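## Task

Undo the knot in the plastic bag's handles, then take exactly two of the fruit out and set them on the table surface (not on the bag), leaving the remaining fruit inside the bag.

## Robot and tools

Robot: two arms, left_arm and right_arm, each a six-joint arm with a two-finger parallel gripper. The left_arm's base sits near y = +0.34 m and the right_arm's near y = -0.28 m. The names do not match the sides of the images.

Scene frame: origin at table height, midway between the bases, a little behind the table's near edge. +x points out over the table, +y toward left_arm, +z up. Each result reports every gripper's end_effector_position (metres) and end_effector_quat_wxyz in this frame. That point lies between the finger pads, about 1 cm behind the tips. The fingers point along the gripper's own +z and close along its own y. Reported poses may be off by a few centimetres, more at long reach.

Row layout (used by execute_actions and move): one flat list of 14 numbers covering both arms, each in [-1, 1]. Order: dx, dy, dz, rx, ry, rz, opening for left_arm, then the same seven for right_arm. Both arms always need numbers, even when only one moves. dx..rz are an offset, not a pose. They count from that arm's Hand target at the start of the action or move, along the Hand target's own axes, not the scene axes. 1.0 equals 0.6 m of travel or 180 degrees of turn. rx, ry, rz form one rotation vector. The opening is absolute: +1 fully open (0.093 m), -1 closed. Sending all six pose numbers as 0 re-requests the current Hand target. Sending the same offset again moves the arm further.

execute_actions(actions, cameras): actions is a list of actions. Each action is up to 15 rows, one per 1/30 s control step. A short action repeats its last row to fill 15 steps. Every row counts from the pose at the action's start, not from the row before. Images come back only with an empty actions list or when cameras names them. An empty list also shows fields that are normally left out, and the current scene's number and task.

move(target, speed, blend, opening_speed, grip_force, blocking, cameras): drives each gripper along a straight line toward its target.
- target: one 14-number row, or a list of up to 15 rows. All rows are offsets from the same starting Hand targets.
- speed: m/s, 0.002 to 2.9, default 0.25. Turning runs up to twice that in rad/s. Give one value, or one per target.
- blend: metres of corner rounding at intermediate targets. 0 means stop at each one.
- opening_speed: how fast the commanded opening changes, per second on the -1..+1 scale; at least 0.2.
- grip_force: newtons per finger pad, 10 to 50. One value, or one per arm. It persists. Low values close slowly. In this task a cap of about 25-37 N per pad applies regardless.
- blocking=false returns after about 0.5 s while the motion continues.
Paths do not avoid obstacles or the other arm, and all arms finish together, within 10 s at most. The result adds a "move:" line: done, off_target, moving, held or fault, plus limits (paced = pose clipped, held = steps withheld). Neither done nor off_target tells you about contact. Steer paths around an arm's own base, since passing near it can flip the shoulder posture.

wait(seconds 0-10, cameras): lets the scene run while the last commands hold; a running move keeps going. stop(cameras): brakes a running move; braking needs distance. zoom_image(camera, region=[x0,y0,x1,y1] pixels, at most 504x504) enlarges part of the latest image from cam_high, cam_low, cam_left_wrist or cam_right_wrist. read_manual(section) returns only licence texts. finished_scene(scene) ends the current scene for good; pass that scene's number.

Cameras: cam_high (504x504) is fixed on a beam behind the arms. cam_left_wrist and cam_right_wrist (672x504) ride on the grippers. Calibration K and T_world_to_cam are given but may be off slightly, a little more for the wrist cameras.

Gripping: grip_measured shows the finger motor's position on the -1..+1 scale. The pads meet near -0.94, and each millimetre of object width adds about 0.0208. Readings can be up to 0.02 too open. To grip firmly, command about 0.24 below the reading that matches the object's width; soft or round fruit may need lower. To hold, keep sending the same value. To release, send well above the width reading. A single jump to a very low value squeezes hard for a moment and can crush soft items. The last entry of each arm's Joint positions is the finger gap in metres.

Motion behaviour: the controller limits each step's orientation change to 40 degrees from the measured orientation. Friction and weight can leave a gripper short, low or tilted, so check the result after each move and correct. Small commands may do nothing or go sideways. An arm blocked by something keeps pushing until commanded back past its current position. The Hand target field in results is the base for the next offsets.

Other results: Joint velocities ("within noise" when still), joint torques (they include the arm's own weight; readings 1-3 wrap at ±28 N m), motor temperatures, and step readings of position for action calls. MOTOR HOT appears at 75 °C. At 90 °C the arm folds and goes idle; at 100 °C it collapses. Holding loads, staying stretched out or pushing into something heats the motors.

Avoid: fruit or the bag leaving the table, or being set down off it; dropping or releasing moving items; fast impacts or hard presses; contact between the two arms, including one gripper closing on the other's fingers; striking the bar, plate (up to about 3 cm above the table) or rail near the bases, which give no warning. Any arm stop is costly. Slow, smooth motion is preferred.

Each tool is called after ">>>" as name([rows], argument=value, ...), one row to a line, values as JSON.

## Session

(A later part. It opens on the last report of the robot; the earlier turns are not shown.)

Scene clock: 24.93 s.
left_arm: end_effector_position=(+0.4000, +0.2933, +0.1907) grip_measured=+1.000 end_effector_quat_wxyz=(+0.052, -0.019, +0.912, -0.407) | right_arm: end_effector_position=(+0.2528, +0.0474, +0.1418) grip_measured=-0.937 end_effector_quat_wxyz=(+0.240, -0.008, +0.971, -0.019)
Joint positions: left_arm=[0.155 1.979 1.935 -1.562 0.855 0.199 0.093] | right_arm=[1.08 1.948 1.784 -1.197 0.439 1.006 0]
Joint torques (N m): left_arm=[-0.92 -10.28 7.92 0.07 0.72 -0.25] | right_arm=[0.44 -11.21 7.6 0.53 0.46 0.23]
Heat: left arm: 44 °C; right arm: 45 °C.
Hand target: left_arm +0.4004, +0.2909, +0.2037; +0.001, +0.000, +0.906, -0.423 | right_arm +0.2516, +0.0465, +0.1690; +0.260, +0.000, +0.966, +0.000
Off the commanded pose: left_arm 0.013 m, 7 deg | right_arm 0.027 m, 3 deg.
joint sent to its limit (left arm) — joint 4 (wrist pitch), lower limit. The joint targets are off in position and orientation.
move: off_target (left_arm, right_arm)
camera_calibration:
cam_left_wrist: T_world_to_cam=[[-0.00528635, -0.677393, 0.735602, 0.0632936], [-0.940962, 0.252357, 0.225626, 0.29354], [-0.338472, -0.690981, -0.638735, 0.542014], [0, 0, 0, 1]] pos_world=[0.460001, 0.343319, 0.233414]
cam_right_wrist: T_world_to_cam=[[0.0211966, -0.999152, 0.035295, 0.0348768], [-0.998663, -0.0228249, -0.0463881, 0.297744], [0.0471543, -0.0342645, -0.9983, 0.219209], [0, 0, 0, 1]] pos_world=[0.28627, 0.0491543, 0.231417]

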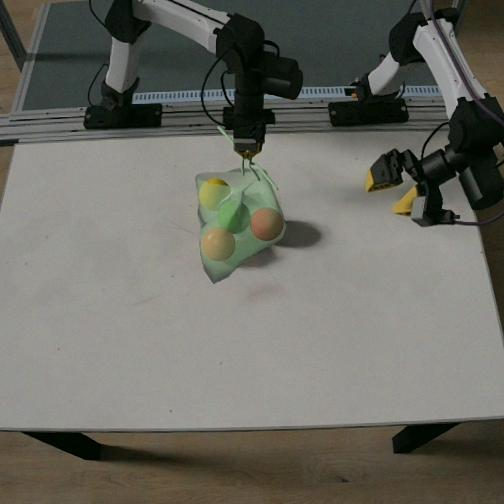

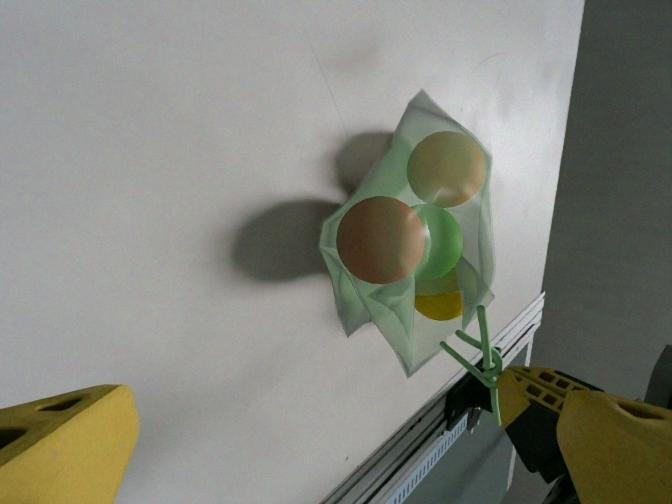

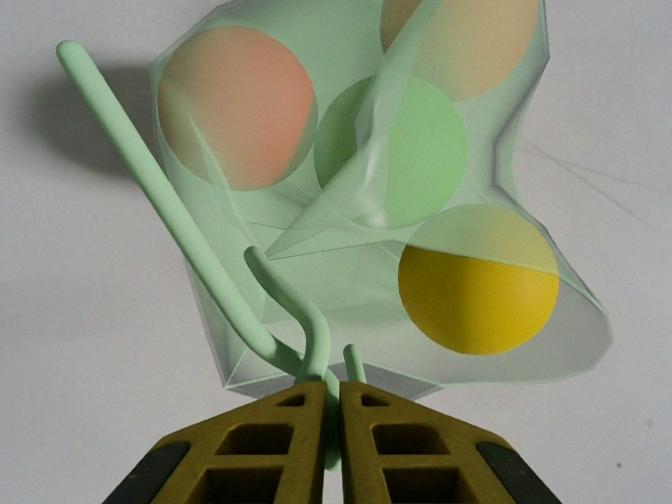

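>>> move(target=[0.192,-0.121,0.299,0,0,-0.308,-0.2,0,0,0,0,0,0,-1], cameras=["all"], speed=0.15)

>>> zoom_image(camera="cam_left_wrist", region=[150, 100, 550, 504])

Scene clock: 30.17 s.
left_arm: end_effector_position=(+0.2817, +0.1095, +0.1314) grip_measured=-0.198 end_effector_quat_wxyz=(-0.219, -0.430, +0.800, -0.356) | right_arm: end_effector_position=(+0.2528, +0.0474, +0.1418) grip_measured=-0.937 end_effector_quat_wxyz=(+0.240, -0.008, +0.971, -0.019)
Joint positions: left_arm=[-0.42 1.553 1.148 -0.795 0.803 -1.495 0.036] | right_arm=[1.08 1.948 1.784 -1.197 0.439 1.006 0]
Joint torques (N m): left_arm=[-0.98 -10.18 5.75 1.34 0.32 -0.31] | right_arm=[0.47 -11.15 7.42 0.54 0.43 0.29]
Motor temperatures (°C): left_arm=[27 43 45 39 27 27 31] | right_arm=[25 40 39 44 28 24 27]
Heat: left arm: 45 °C; right arm: 44 °C.
Hand target: left_arm +0.2856, +0.1066, +0.1440; -0.196, -0.422, +0.802, -0.375 | right_arm +0.2517, +0.0465, +0.1690; +0.260, +0.000, +0.966, +0.000
Off the commanded pose: left_arm 0.013 m, 4 deg | right_arm 0.027 m, 3 deg.
move: off_target (left_arm, right_arm)
camera_calibration:
cam_left_wrist: T_world_to_cam=[[0.844514, -0.384798, 0.372461, -0.241978], [-0.454011, -0.145574, 0.879023, 0.0625313], [-0.284025, -0.911449, -0.297642, 0.30109], [0, 0, 0, 1]] pos_world=[0.318261, 0.190419, 0.124778]
cam_right_wrist: T_world_to_cam=[[0.0211966, -0.999152, 0.035295, 0.0348768], [-0.998663, -0.0228249, -0.0463881, 0.297744], [0.0471543, -0.0342645, -0.9983, 0.219209], [0, 0, 0, 1]] pos_world=[0.28627, 0.0491543, 0.231417]

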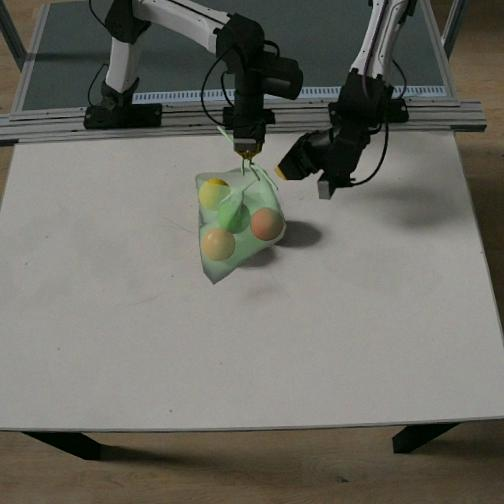

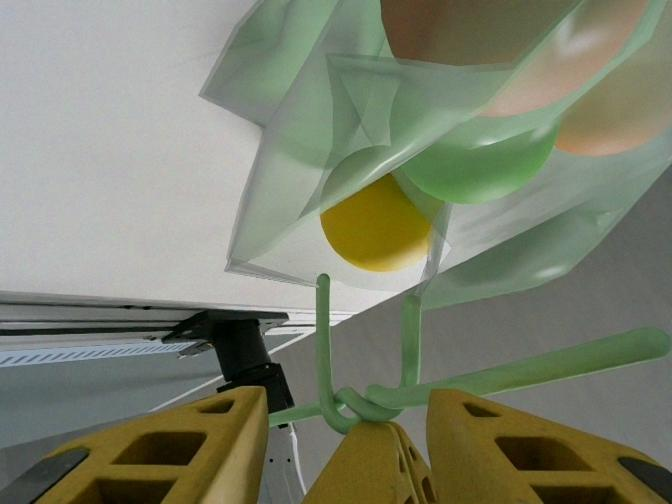

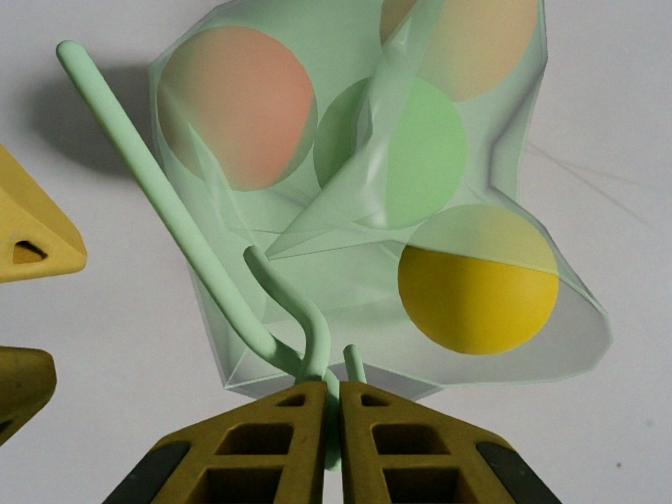

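Scaled by 1.248 from the camera's 672x504 image, which has a finer 960x720 frame.

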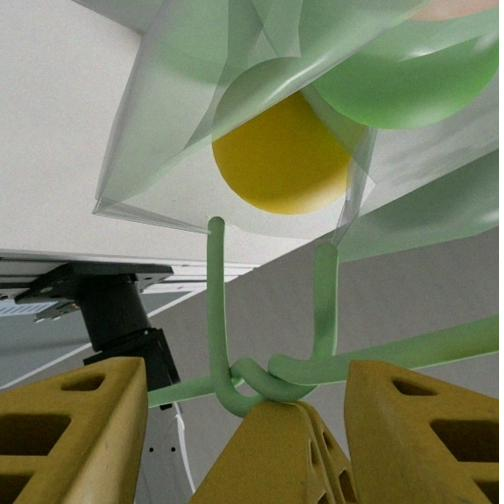

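>>> move(target=[0.0175,-0.027,0.089,0,0,0,-0.2,0,0,0,0,0,0,-1], cameras=["all"], speed=0.06)

>>> zoom_image(camera="cam_left_wrist", region=[150, 100, 550, 504])

Scene clock: 32.37 s.
left_arm: end_effector_position=(+0.2873, +0.0598, +0.1192) grip_measured=-0.198 end_effector_quat_wxyz=(-0.209, -0.425, +0.803, -0.363) | right_arm: end_effector_position=(+0.2526, +0.0471, +0.1417) grip_measured=-0.937 end_effector_quat_wxyz=(+0.239, -0.008, +0.971, -0.019)
Joint positions: left_arm=[-0.564 1.619 1.148 -0.582 0.732 -1.669 0.036] | right_arm=[1.08 1.948 1.784 -1.199 0.439 1.006 0]
Joint torques (N m): left_arm=[-1.09 -7.41 6.19 1.62 0.22 -0.28] | right_arm=[0.42 -11.23 7.58 0.57 0.44 0.25]
Heat: left arm: 45 °C; right arm: 44 °C.
Hand target: left_arm +0.2930, +0.0542, +0.1233; -0.196, -0.422, +0.802, -0.375 | right_arm +0.2517, +0.0465, +0.1690; +0.260, +0.000, +0.966, +0.000
Off the commanded pose: left_arm 0.009 m, 2 deg | right_arm 0.027 m, 3 deg.
move: off_target (right_arm)
camera_calibration:
cam_left_wrist: T_world_to_cam=[[0.833707, -0.384877, 0.395983, -0.260953], [-0.478022, -0.144011, 0.866462, 0.0768614], [-0.276455, -0.911664, -0.304042, 0.252271], [0, 0, 0, 1]] pos_world=[0.324041, 0.140621, 0.113436]
cam_right_wrist: T_world_to_cam=[[0.0208646, -0.999117, 0.0364621, 0.0345069], [-0.998707, -0.0225193, -0.045576, 0.297445], [0.0463569, -0.035464, -0.998295, 0.219395], [0, 0, 0, 1]] pos_world=[0.28617, 0.0489553, 0.231319]

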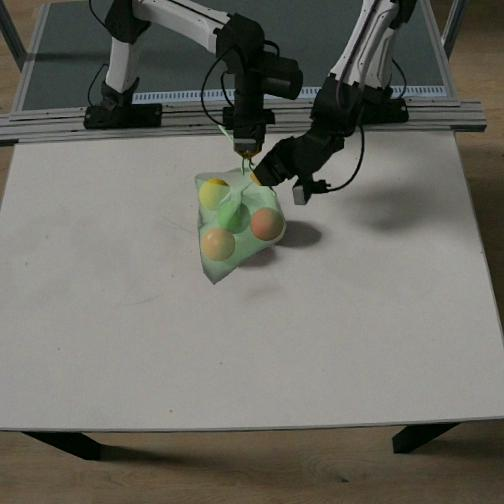

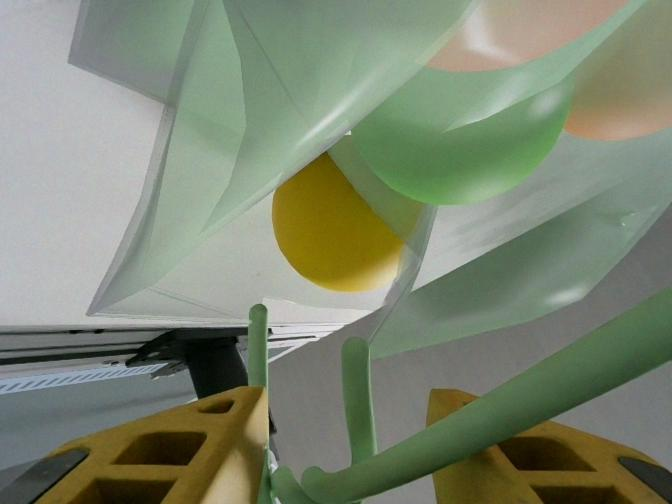

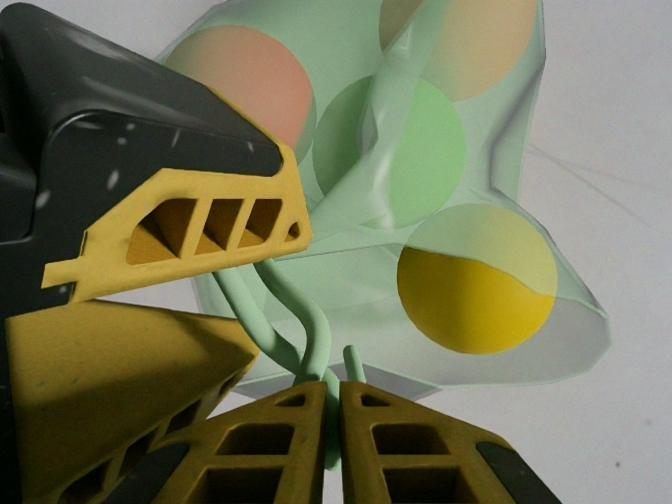

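Scaled by 1.248 from the camera's 672x504 image, which has a finer 960x720 frame.

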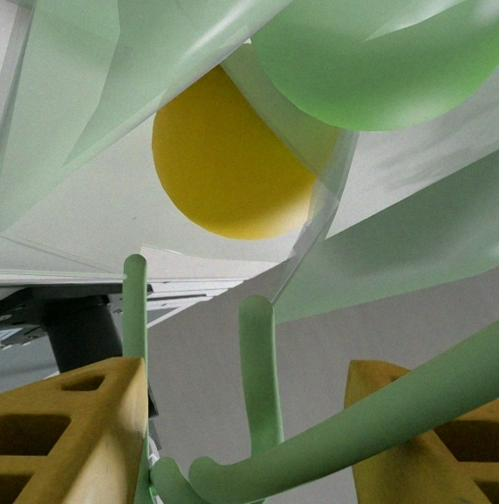

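>>> move(target=[-0.015,0,0.002,0,0,0,-0.2,0,0,0,0,0,0,-1], speed=0.05)

>>> move(target=[0,0,0,0,0,0,-1,0,0,0,0,0,0,-1], opening_speed=0.6, cameras=["all"])

>>> zoom_image(camera="cam_left_wrist", region=[150, 100, 550, 504])

Scene clock: 33.53 s.
left_arm: end_effector_position=(+0.2910, +0.0610, +0.1133) grip_measured=-0.198 end_effector_quat_wxyz=(-0.210, -0.430, +0.801, -0.359) | right_arm: end_effector_position=(+0.2526, +0.0471, +0.1417) grip_measured=-0.937 end_effector_quat_wxyz=(+0.239, -0.008, +0.971, -0.019)
Joint positions: left_arm=[-0.557 1.637 1.148 -0.574 0.732 -1.669 0.036] | right_arm=[1.08 1.948 1.784 -1.199 0.439 1.006 0]
Joint torques (N m): left_arm=[-0.01 -7.43 5.72 1.63 0.33 -0.05] | right_arm=[0.39 -11.28 7.68 0.58 0.46 0.26]
Heat: left arm: 45 °C; right arm: 44 °C.
Hand target: left_arm +0.2981, +0.0581, +0.1168; -0.196, -0.422, +0.802, -0.374 | right_arm +0.2517, +0.0465, +0.1690; +0.260, +0.000, +0.966, +0.000
Off the commanded pose: left_arm 0.008 m, 3 deg | right_arm 0.027 m, 3 deg.
move: off_target (left_arm, right_arm)

Scene clock: 35.37 s.
left_arm: end_effector_position=(+0.2911, +0.0609, +0.1133) grip_measured=-0.891 end_effector_quat_wxyz=(-0.210, -0.430, +0.801, -0.360) | right_arm: end_effector_position=(+0.2528, +0.0469, +0.1418) grip_measured=-0.937 end_effector_quat_wxyz=(+0.240, -0.008, +0.971, -0.020)
Joint positions: left_arm=[-0.557 1.637 1.148 -0.574 0.732 -1.669 0.002] | right_arm=[1.08 1.948 1.784 -1.199 0.44 1.006 0]
Joint torques (N m): left_arm=[0.12 -7.38 5.71 1.62 0.31 -0.01] | right_arm=[0.36 -11.22 7.53 0.6 0.49 0.19]
Heat: left arm: 45 °C; right arm: 44 °C.
Hand target: left_arm +0.2981, +0.0581, +0.1168; -0.196, -0.422, +0.802, -0.375 | right_arm +0.2517, +0.0465, +0.1690; +0.260, +0.000, +0.966, +0.000
Off the commanded pose: left_arm 0.008 m, 2 deg | right_arm 0.027 m, 3 deg.
move: off_target (right_arm)
camera_calibration:
cam_left_wrist: T_world_to_cam=[[0.83986, -0.380496, 0.387115, -0.262371], [-0.469648, -0.151811, 0.869703, 0.0816132], [-0.27215, -0.912237, -0.306199, 0.251631], [0, 0, 0, 1]] pos_world=[0.327166, 0.142106, 0.107638]
cam_right_wrist: T_world_to_cam=[[0.020576, -0.999086, 0.0374747, 0.0342488], [-0.998661, -0.0223177, -0.0466664, 0.297775], [0.0474601, -0.0364643, -0.998207, 0.219202], [0, 0, 0, 1]] pos_world=[0.286268, 0.0488562, 0.231421]

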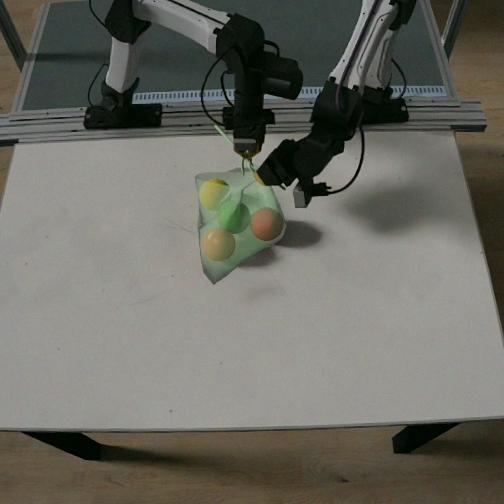

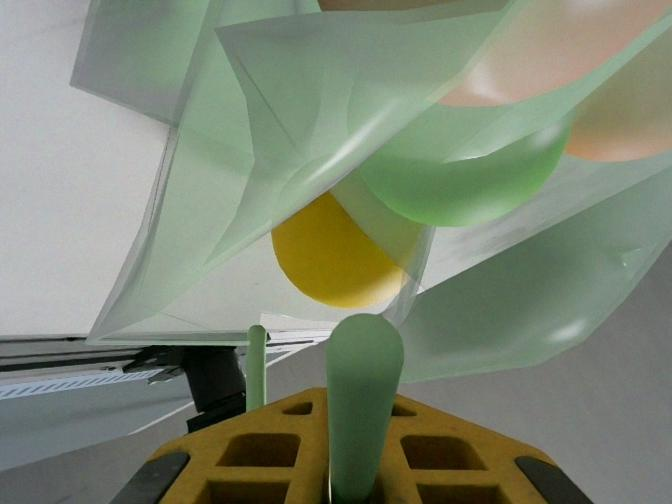

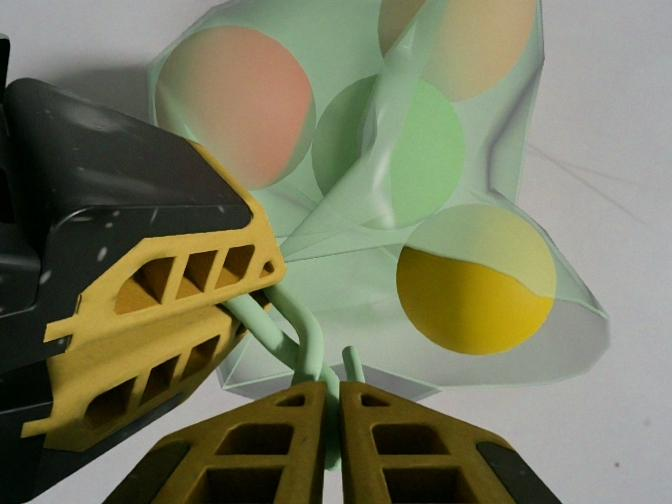

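Scaled by 1.248 from the camera's 672x504 image, which has a finer 960x720 frame.

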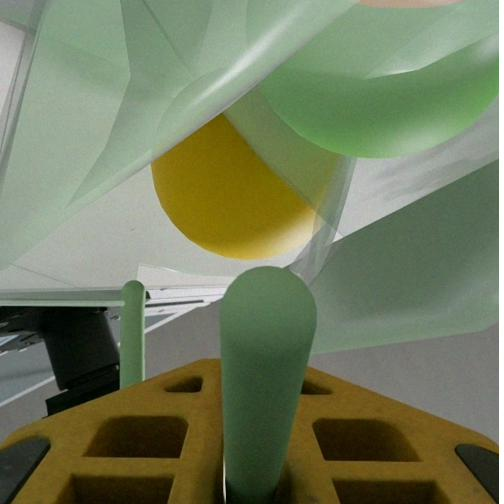

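>>> move(target=[0,0,0,0,0,0,-0.4,0,0,0,0,0,0,-1])

>>> move(target=[-0.02,0,-0.003,0,0,0,-0.4,0,0,0,0,0,0,-1], speed=0.05, cameras=["all"])

>>> zoom_image(camera="cam_right_wrist", region=[150, 200, 400, 450])

Scene clock: 36.40 s.
left_arm: end_effector_position=(+0.2911, +0.0609, +0.1133) grip_measured=-0.402 end_effector_quat_wxyz=(-0.210, -0.430, +0.801, -0.360) | right_arm: end_effector_position=(+0.2528, +0.0469, +0.1418) grip_measured=-0.937 end_effector_quat_wxyz=(+0.240, -0.008, +0.971, -0.020)
Joint positions: left_arm=[-0.557 1.637 1.148 -0.574 0.732 -1.669 0.026] | right_arm=[1.08 1.948 1.784 -1.199 0.44 1.006 0]
Joint torques (N m): left_arm=[-0.08 -7.46 5.81 1.6 0.31 -0.03] | right_arm=[0.47 -11.11 7.53 0.56 0.47 0.26]
Heat: left arm: 45 °C; right arm: 44 °C.
Hand target: left_arm +0.2981, +0.0581, +0.1168; -0.196, -0.422, +0.802, -0.375 | right_arm +0.2517, +0.0465, +0.1690; +0.260, +0.000, +0.966, +0.000
Off the commanded pose: left_arm 0.008 m, 2 deg | right_arm 0.027 m, 3 deg.
move: off_target (right_arm)

Scene clock: 37.43 s.
left_arm: end_effector_position=(+0.2998, +0.0694, +0.1059) grip_measured=-0.402 end_effector_quat_wxyz=(-0.206, -0.439, +0.799, -0.357) | right_arm: end_effector_position=(+0.2528, +0.0469, +0.1418) grip_measured=-0.937 end_effector_quat_wxyz=(+0.240, -0.008, +0.971, -0.020)
Joint positions: left_arm=[-0.526 1.657 1.148 -0.573 0.732 -1.652 0.026] | right_arm=[1.08 1.948 1.784 -1.199 0.44 1.006 0]
Joint torques (N m): left_arm=[-0.14 -7.65 5.83 1.55 0.49 0.22] | right_arm=[0.5 -11.23 7.53 0.61 0.41 0.25]
Heat: left arm: 45 °C; right arm: 44 °C.
Hand target: left_arm +0.3049, +0.0658, +0.1105; -0.196, -0.422, +0.802, -0.375 | right_arm +0.2517, +0.0465, +0.1690; +0.260, +0.000, +0.966, +0.000
Off the commanded pose: left_arm 0.008 m, 3 deg | right_arm 0.027 m, 3 deg.
move: off_target (left_arm, right_arm)
camera_calibration:
cam_left_wrist: T_world_to_cam=[[0.848634, -0.36811, 0.379889, -0.266368], [-0.462947, -0.169374, 0.870053, 0.0925883], [-0.255932, -0.914225, -0.314152, 0.25556], [0, 0, 0, 1]] pos_world=[0.334319, 0.151268, 0.100918]
cam_right_wrist: T_world_to_cam=[[0.020576, -0.999086, 0.0374747, 0.0342488], [-0.998661, -0.0223177, -0.0466664, 0.297775], [0.0474601, -0.0364643, -0.998207, 0.219202], [0, 0, 0, 1]] pos_world=[0.286268, 0.0488562, 0.231421]

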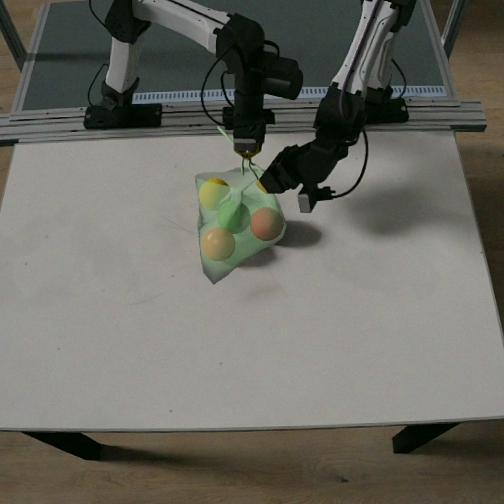

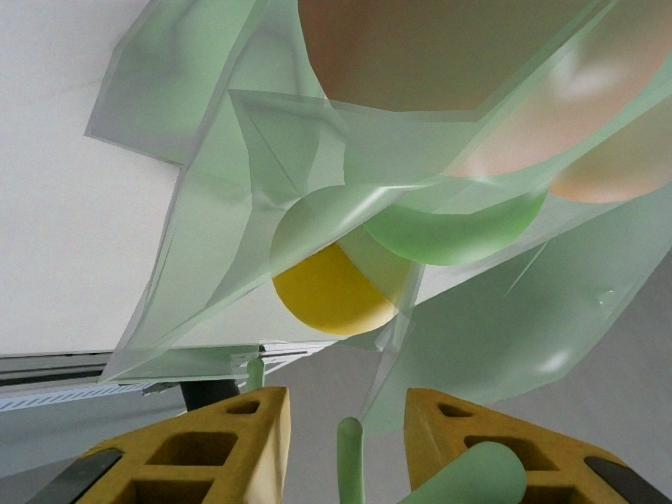

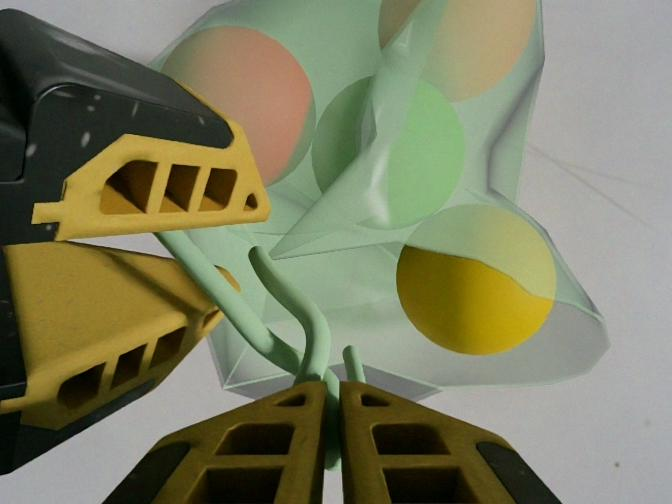

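Scaled by 2.016 from the camera's 672x504 image, which has a finer 960x720 frame.

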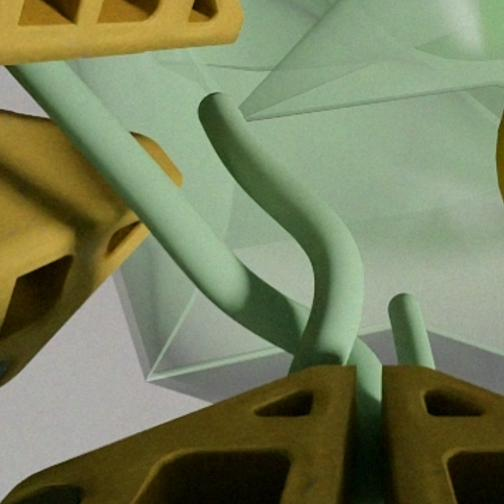

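>>> move(target=[0,0,0.024,0,0,0,-0.4,0,0,0,0,0,0,-1], speed=0.05, cameras=["all"])

>>> zoom_image(camera="cam_right_wrist", region=[150, 200, 400, 450])

Scene clock: 38.73 s.
left_arm: end_effector_position=(+0.3009, +0.0607, +0.0976) grip_measured=-0.402 end_effector_quat_wxyz=(-0.205, -0.428, +0.803, -0.362) | right_arm: end_effector_position=(+0.2528, +0.0469, +0.1418) grip_measured=-0.937 end_effector_quat_wxyz=(+0.240, -0.008, +0.971, -0.020)
Joint positions: left_arm=[-0.544 1.683 1.136 -0.516 0.732 -1.652 0.026] | right_arm=[1.08 1.948 1.784 -1.199 0.44 1.006 0]
Joint torques (N m): left_arm=[-1.18 -7.76 5.79 1.62 0.33 -0.17] | right_arm=[0.49 -11.22 7.68 0.54 0.44 0.24]
Heat: left arm: 45 °C; right arm: 44 °C.
Hand target: left_arm +0.3049, +0.0548, +0.1012; -0.196, -0.422, +0.802, -0.375 | right_arm +0.2517, +0.0465, +0.1690; +0.260, +0.000, +0.966, +0.000
Off the commanded pose: left_arm 0.008 m, 2 deg | right_arm 0.027 m, 3 deg.
move: off_target (right_arm)
camera_calibration:
cam_left_wrist: T_world_to_cam=[[0.835319, -0.380036, 0.39726, -0.264337], [-0.480252, -0.152713, 0.863734, 0.103722], [-0.267583, -0.912278, -0.310077, 0.248304], [0, 0, 0, 1]] pos_world=[0.33706, 0.141904, 0.0924158]
cam_right_wrist: T_world_to_cam=[[0.020576, -0.999086, 0.0374747, 0.0342488], [-0.998661, -0.0223177, -0.0466664, 0.297775], [0.0474601, -0.0364643, -0.998207, 0.219202], [0, 0, 0, 1]] pos_world=[0.286268, 0.0488562, 0.231421]

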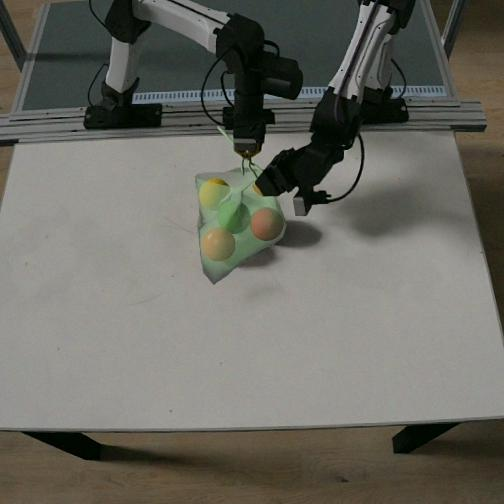

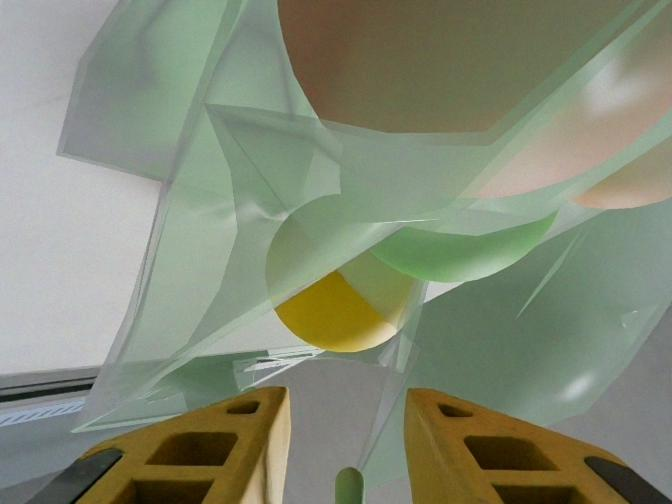

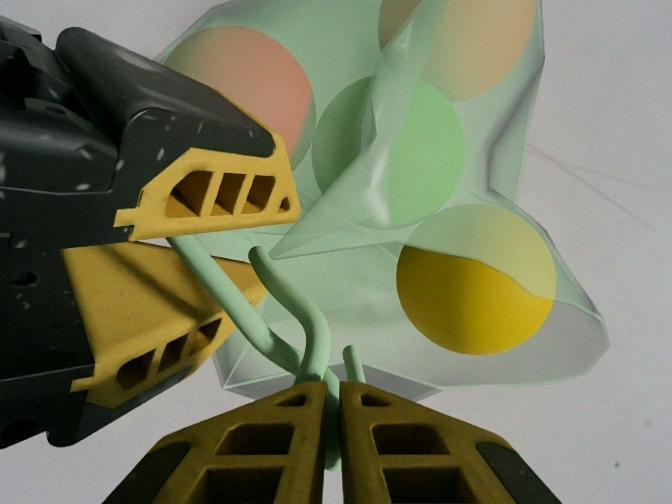

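Scaled by 2.016 from the camera's 672x504 image, which has a finer 960x720 frame.

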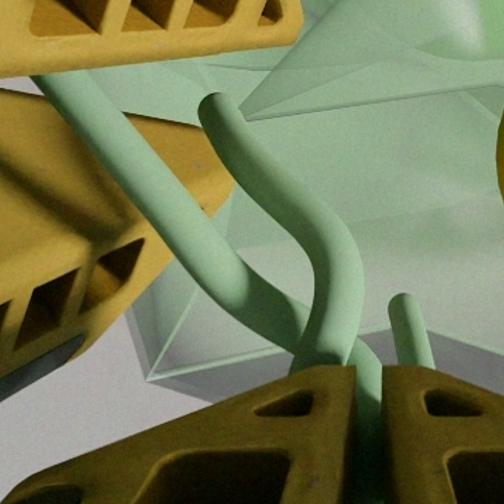

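>>> move(target=[0.017,0,0,0,0,0,-0.4,0,0,0,0,0,0,-1], speed=0.05)

>>> move(target=[0,0,0,0,0,0,-1,0,0,0,0,0,0,-1], opening_speed=0.6, cameras=["all"])

>>> zoom_image(camera="cam_right_wrist", region=[150, 200, 400, 450])

Scene clock: 39.93 s.
left_arm: end_effector_position=(+0.2946, +0.0542, +0.0978) grip_measured=-0.402 end_effector_quat_wxyz=(-0.212, -0.427, +0.803, -0.358) | right_arm: end_effector_position=(+0.2528, +0.0469, +0.1418) grip_measured=-0.937 end_effector_quat_wxyz=(+0.240, -0.008, +0.971, -0.020)
Joint positions: left_arm=[-0.567 1.683 1.136 -0.516 0.73 -1.672 0.026] | right_arm=[1.08 1.948 1.784 -1.199 0.44 1.006 0]
Joint torques (N m): left_arm=[-1.1 -9.83 5.87 1.57 0.23 -0.26] | right_arm=[0.61 -11.1 7.47 0.57 0.46 0.22]
Heat: left arm: 45 °C; right arm: 44 °C.
Hand target: left_arm +0.2991, +0.0494, +0.1076; -0.196, -0.422, +0.802, -0.375 | right_arm +0.2517, +0.0465, +0.1690; +0.260, +0.000, +0.966, +0.000
Off the commanded pose: left_arm 0.012 m, 3 deg | right_arm 0.027 m, 3 deg.
move: off_target (left_arm, right_arm)

Scene clock: 41.43 s.
left_arm: end_effector_position=(+0.2946, +0.0543, +0.0977) grip_measured=-0.924 end_effector_quat_wxyz=(-0.212, -0.427, +0.803, -0.358) | right_arm: end_effector_position=(+0.2528, +0.0469, +0.1418) grip_measured=-0.937 end_effector_quat_wxyz=(+0.240, -0.008, +0.971, -0.020)
Joint positions: left_arm=[-0.567 1.683 1.136 -0.516 0.73 -1.673 0.001] | right_arm=[1.08 1.948 1.784 -1.199 0.44 1.006 0]
Joint torques (N m): left_arm=[-1.16 -9.84 5.81 1.6 0.25 -0.29] | right_arm=[0.61 -11.15 7.53 0.56 0.45 0.23]
Heat: left arm: 45 °C; right arm: 44 °C.
Hand target: left_arm +0.2992, +0.0494, +0.1076; -0.196, -0.422, +0.802, -0.375 | right_arm +0.2517, +0.0465, +0.1690; +0.260, +0.000, +0.966, +0.000
Off the commanded pose: left_arm 0.012 m, 3 deg | right_arm 0.027 m, 3 deg.
move: off_target (left_arm, right_arm)
camera_calibration:
cam_left_wrist: T_world_to_cam=[[0.838126, -0.387199, 0.384214, -0.260719], [-0.468357, -0.149758, 0.870755, 0.0952969], [-0.279616, -0.909752, -0.306864, 0.243907], [0, 0, 0, 1]] pos_world=[0.331349, 0.135216, 0.0920381]
cam_right_wrist: T_world_to_cam=[[0.020576, -0.999086, 0.0374747, 0.0342488], [-0.998661, -0.0223177, -0.0466664, 0.297775], [0.0474601, -0.0364643, -0.998207, 0.219202], [0, 0, 0, 1]] pos_world=[0.286268, 0.0488562, 0.231421]

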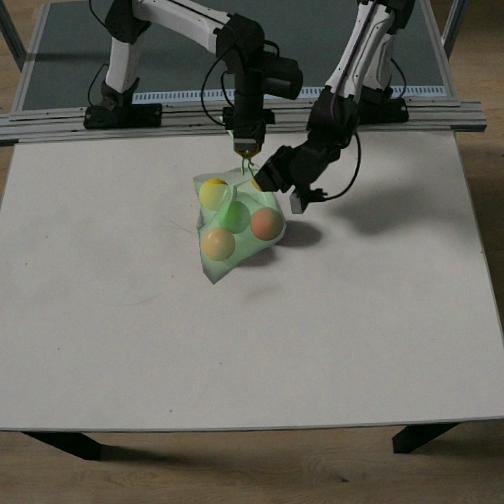

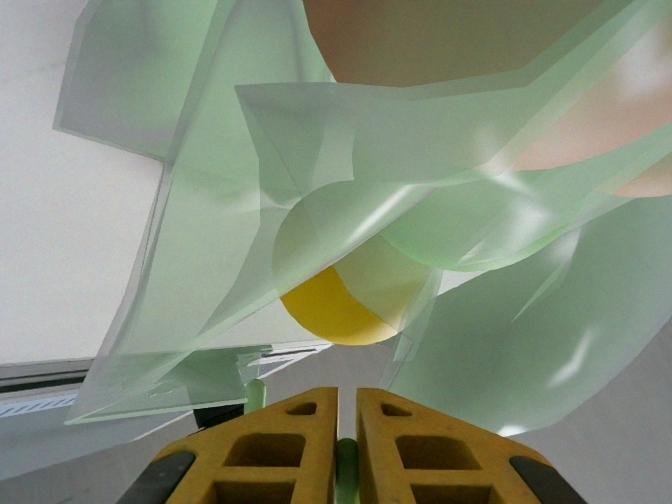

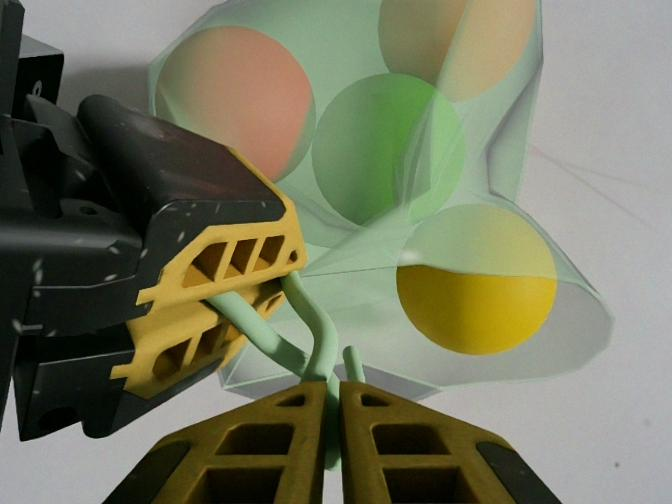

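Scaled by 2.016 from the camera's 672x504 image, which has a finer 960x720 frame.

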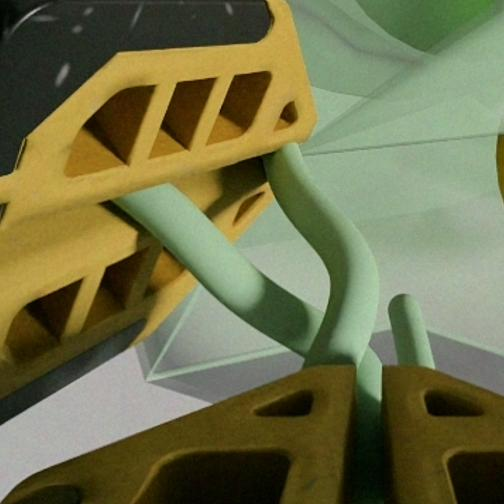

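>>> move(target=[0,0,0,0,0,0,-1,0.053,0,-0.108,0,0,0,-1], speed=0.04, cameras=["all"])

>>> zoom_image(camera="cam_right_wrist", region=[150, 200, 400, 450])

Scene clock: 44.20 s.
left_arm: end_effector_position=(+0.2923, +0.0515, +0.0979) grip_measured=-0.924 end_effector_quat_wxyz=(-0.213, -0.423, +0.805, -0.357) | right_arm: end_effector_position=(+0.1905, +0.0518, +0.1840) grip_measured=-0.976 end_effector_quat_wxyz=(+0.242, -0.013, +0.970, -0.021)
Joint positions: left_arm=[-0.577 1.683 1.136 -0.514 0.73 -1.673 0.001] | right_arm=[1.239 1.91 1.903 -1.432 0.472 1.172 0]
Joint torques (N m): left_arm=[-0.32 -9.96 5.86 1.55 0.24 -0.31] | right_arm=[0.43 -10.44 7.25 0.41 0.44 0.26]
Heat: left arm: 45 °C; right arm: 43 °C.
Hand target: left_arm +0.2992, +0.0494, +0.1076; -0.196, -0.422, +0.802, -0.375 | right_arm +0.1916, +0.0465, +0.2091; +0.260, +0.000, +0.966, +0.000
Off the commanded pose: left_arm 0.012 m, 3 deg | right_arm 0.026 m, 3 deg.
move: off_target (left_arm, right_arm)
camera_calibration:
cam_left_wrist: T_world_to_cam=[[0.83392, -0.394405, 0.386034, -0.258457], [-0.471101, -0.14437, 0.870184, 0.0941449], [-0.287473, -0.907525, -0.306197, 0.242944], [0, 0, 0, 1]] pos_world=[0.329724, 0.132133, 0.0922386]
cam_right_wrist: T_world_to_cam=[[0.0281165, -0.99876, 0.0410914, 0.0366621], [-0.998221, -0.0302162, -0.0514039, 0.238792], [0.0525818, -0.039573, -0.997832, 0.263532], [0, 0, 0, 1]] pos_world=[0.223479, 0.0542607, 0.273729]

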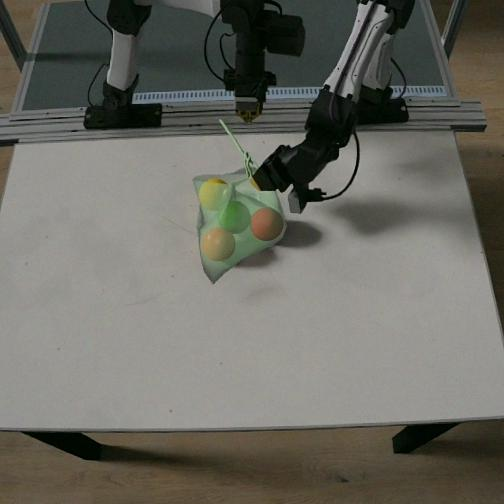

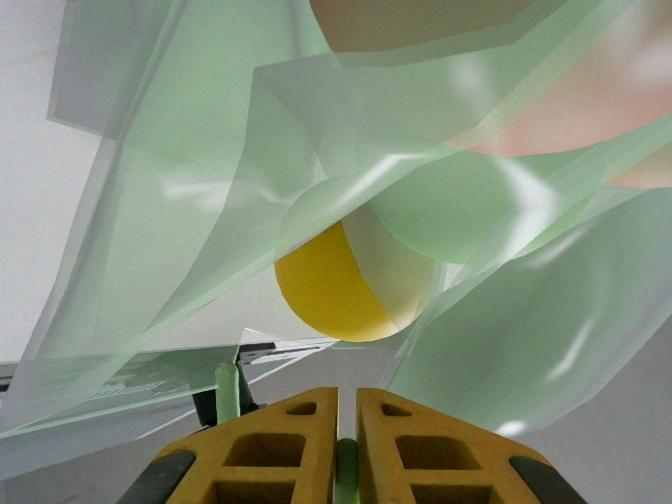

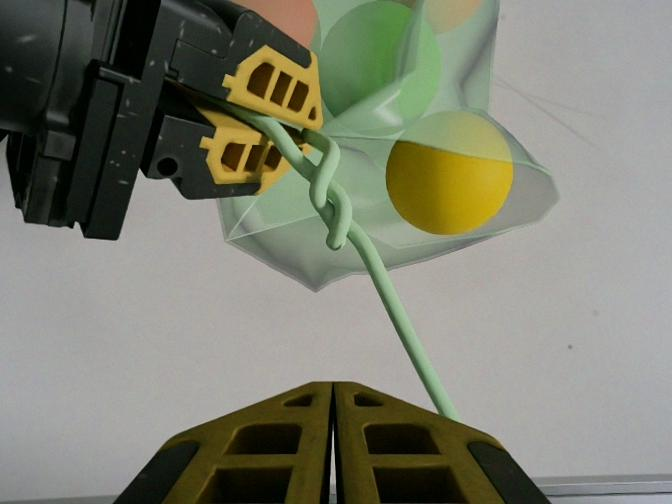

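Scaled by 2.016 from the camera's 672x504 image, which has a finer 960x720 frame.

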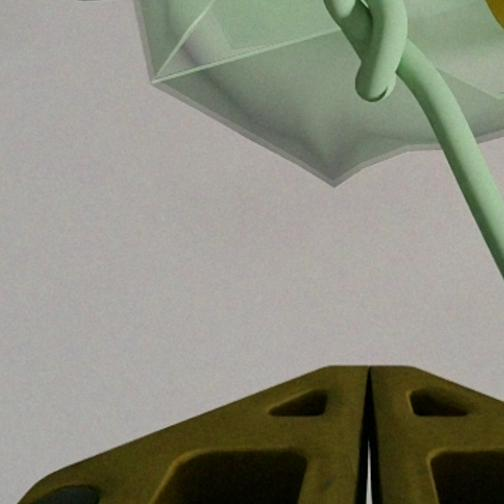

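>>> zoom_image(camera="cam_right_wrist", region=[250, 100, 400, 300])

>>> zoom_image(camera="cam_high", region=[200, 110, 300, 210])

Scaled by 2.520 from the camera's 672x504 image, which has a finer 960x720 frame.

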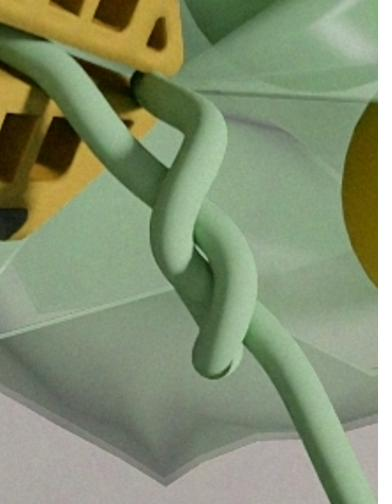

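Scaled by 5.040 from the camera's 504x504 image, which has a finer 720x720 frame.

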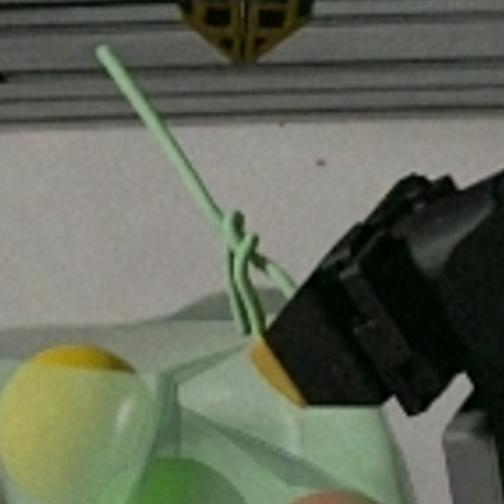

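>>> move(target=[0,0,0,0,0,0,-1,-0.0165,0.006,0.118,0,0,0,-0.4], speed=0.08, cameras=["cam_right_wrist"])

>>> zoom_image(camera="cam_right_wrist", region=[200, 254, 450, 504])

Scene clock: 46.23 s.
left_arm: end_effector_position=(+0.2923, +0.0515, +0.0979) grip_measured=-0.924 end_effector_quat_wxyz=(-0.213, -0.423, +0.805, -0.357) | right_arm: end_effector_position=(+0.2352, +0.0491, +0.1475) grip_measured=-0.403 end_effector_quat_wxyz=(+0.255, +0.002, +0.967, -0.010)
Joint positions: left_arm=[-0.577 1.683 1.136 -0.514 0.73 -1.673 0.001] | right_arm=[1.132 1.905 1.737 -1.191 0.472 1.074 0.026]
Joint torques (N m): left_arm=[-0.25 -9.8 5.83 1.54 0.23 -0.32] | right_arm=[-0.43 -8.87 4.97 1.02 0.22 0.01]
Heat: left arm: 45 °C; right arm: 43 °C.
Hand target: left_arm +0.2992, +0.0494, +0.1076; -0.196, -0.422, +0.802, -0.375 | right_arm +0.2357, +0.0501, +0.1528; +0.260, +0.000, +0.966, +0.000
Off the commanded pose: left_arm 0.012 m, 3 deg | right_arm 0.006 m, 1 deg.
move: off_target (left_arm)
camera_calibration:
cam_right_wrist: T_world_to_cam=[[0.00519073, -0.999876, 0.0148975, 0.0435008], [-0.996875, -0.0063483, -0.0787377, 0.284034], [0.0788225, -0.0144423, -0.996784, 0.217063], [0, 0, 0, 1]] pos_world=[0.265811, 0.0484334, 0.238081]
Images, in order (width x height): cam_right_wrist 672x504.

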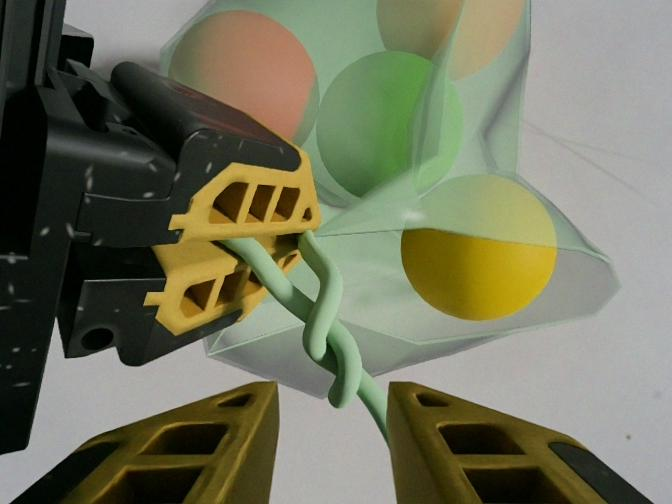

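Scaled by 2.016 from the camera's 672x504 image, which has a finer 960x720 frame.

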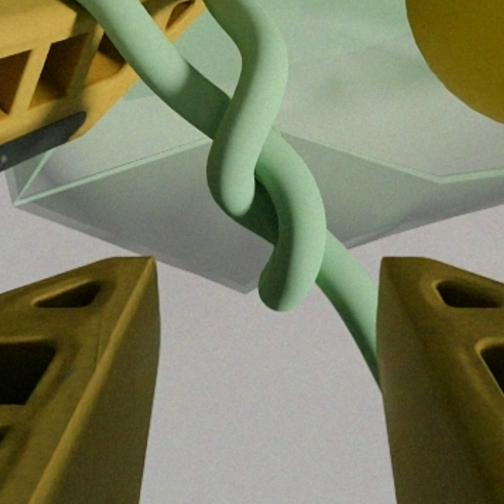

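>>> move(target=[0,0,0,0,0,0,-1,0,-0.003,0.035,0,0,0,-0.6], speed=0.05, cameras=["cam_right_wrist"])

>>> zoom_image(camera="cam_right_wrist", region=[200, 254, 450, 504])

Scene clock: 47.67 s.
left_arm: end_effector_position=(+0.2923, +0.0516, +0.0979) grip_measured=-0.924 end_effector_quat_wxyz=(-0.213, -0.423, +0.805, -0.357) | right_arm: end_effector_position=(+0.2463, +0.0462, +0.1313) grip_measured=-0.597 end_effector_quat_wxyz=(+0.259, +0.003, +0.966, -0.010)
Joint positions: left_arm=[-0.577 1.683 1.136 -0.514 0.729 -1.673 0.001] | right_arm=[1.104 1.905 1.67 -1.107 0.472 1.044 0.017]
Joint torques (N m): left_arm=[-0.32 -9.87 5.91 1.56 0.28 -0.29] | right_arm=[-0.35 -8.64 4.97 1.05 0.2 -0.01]
Heat: left arm: 45 °C; right arm: 43 °C.
Hand target: left_arm +0.2992, +0.0494, +0.1076; -0.196, -0.422, +0.802, -0.375 | right_arm +0.2463, +0.0483, +0.1347; +0.260, +0.000, +0.966, +0.000
Off the commanded pose: left_arm 0.012 m, 3 deg | right_arm 0.004 m, 1 deg.
move: off_target (left_arm)
camera_calibration:
cam_right_wrist: T_world_to_cam=[[0.0036371, -0.999891, 0.0143033, 0.0413449], [-0.996328, -0.00484685, -0.0854755, 0.2945], [0.0855355, -0.0139399, -0.996238, 0.198345], [0, 0, 0, 1]] pos_world=[0.276303, 0.0455327, 0.22218]
Images, in order (width x height): cam_right_wrist 672x504.

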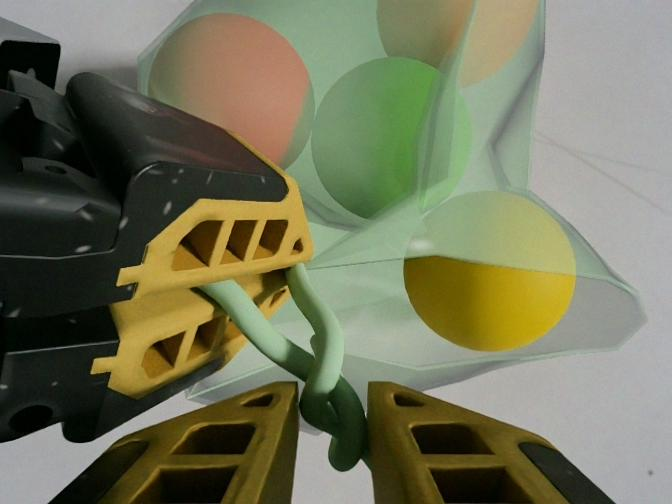

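Scaled by 2.016 from the camera's 672x504 image, which has a finer 960x720 frame.

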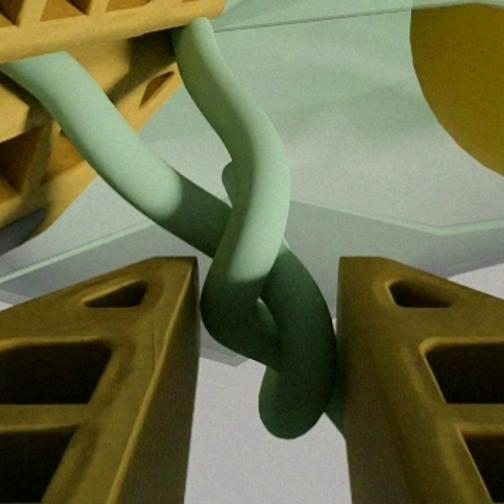

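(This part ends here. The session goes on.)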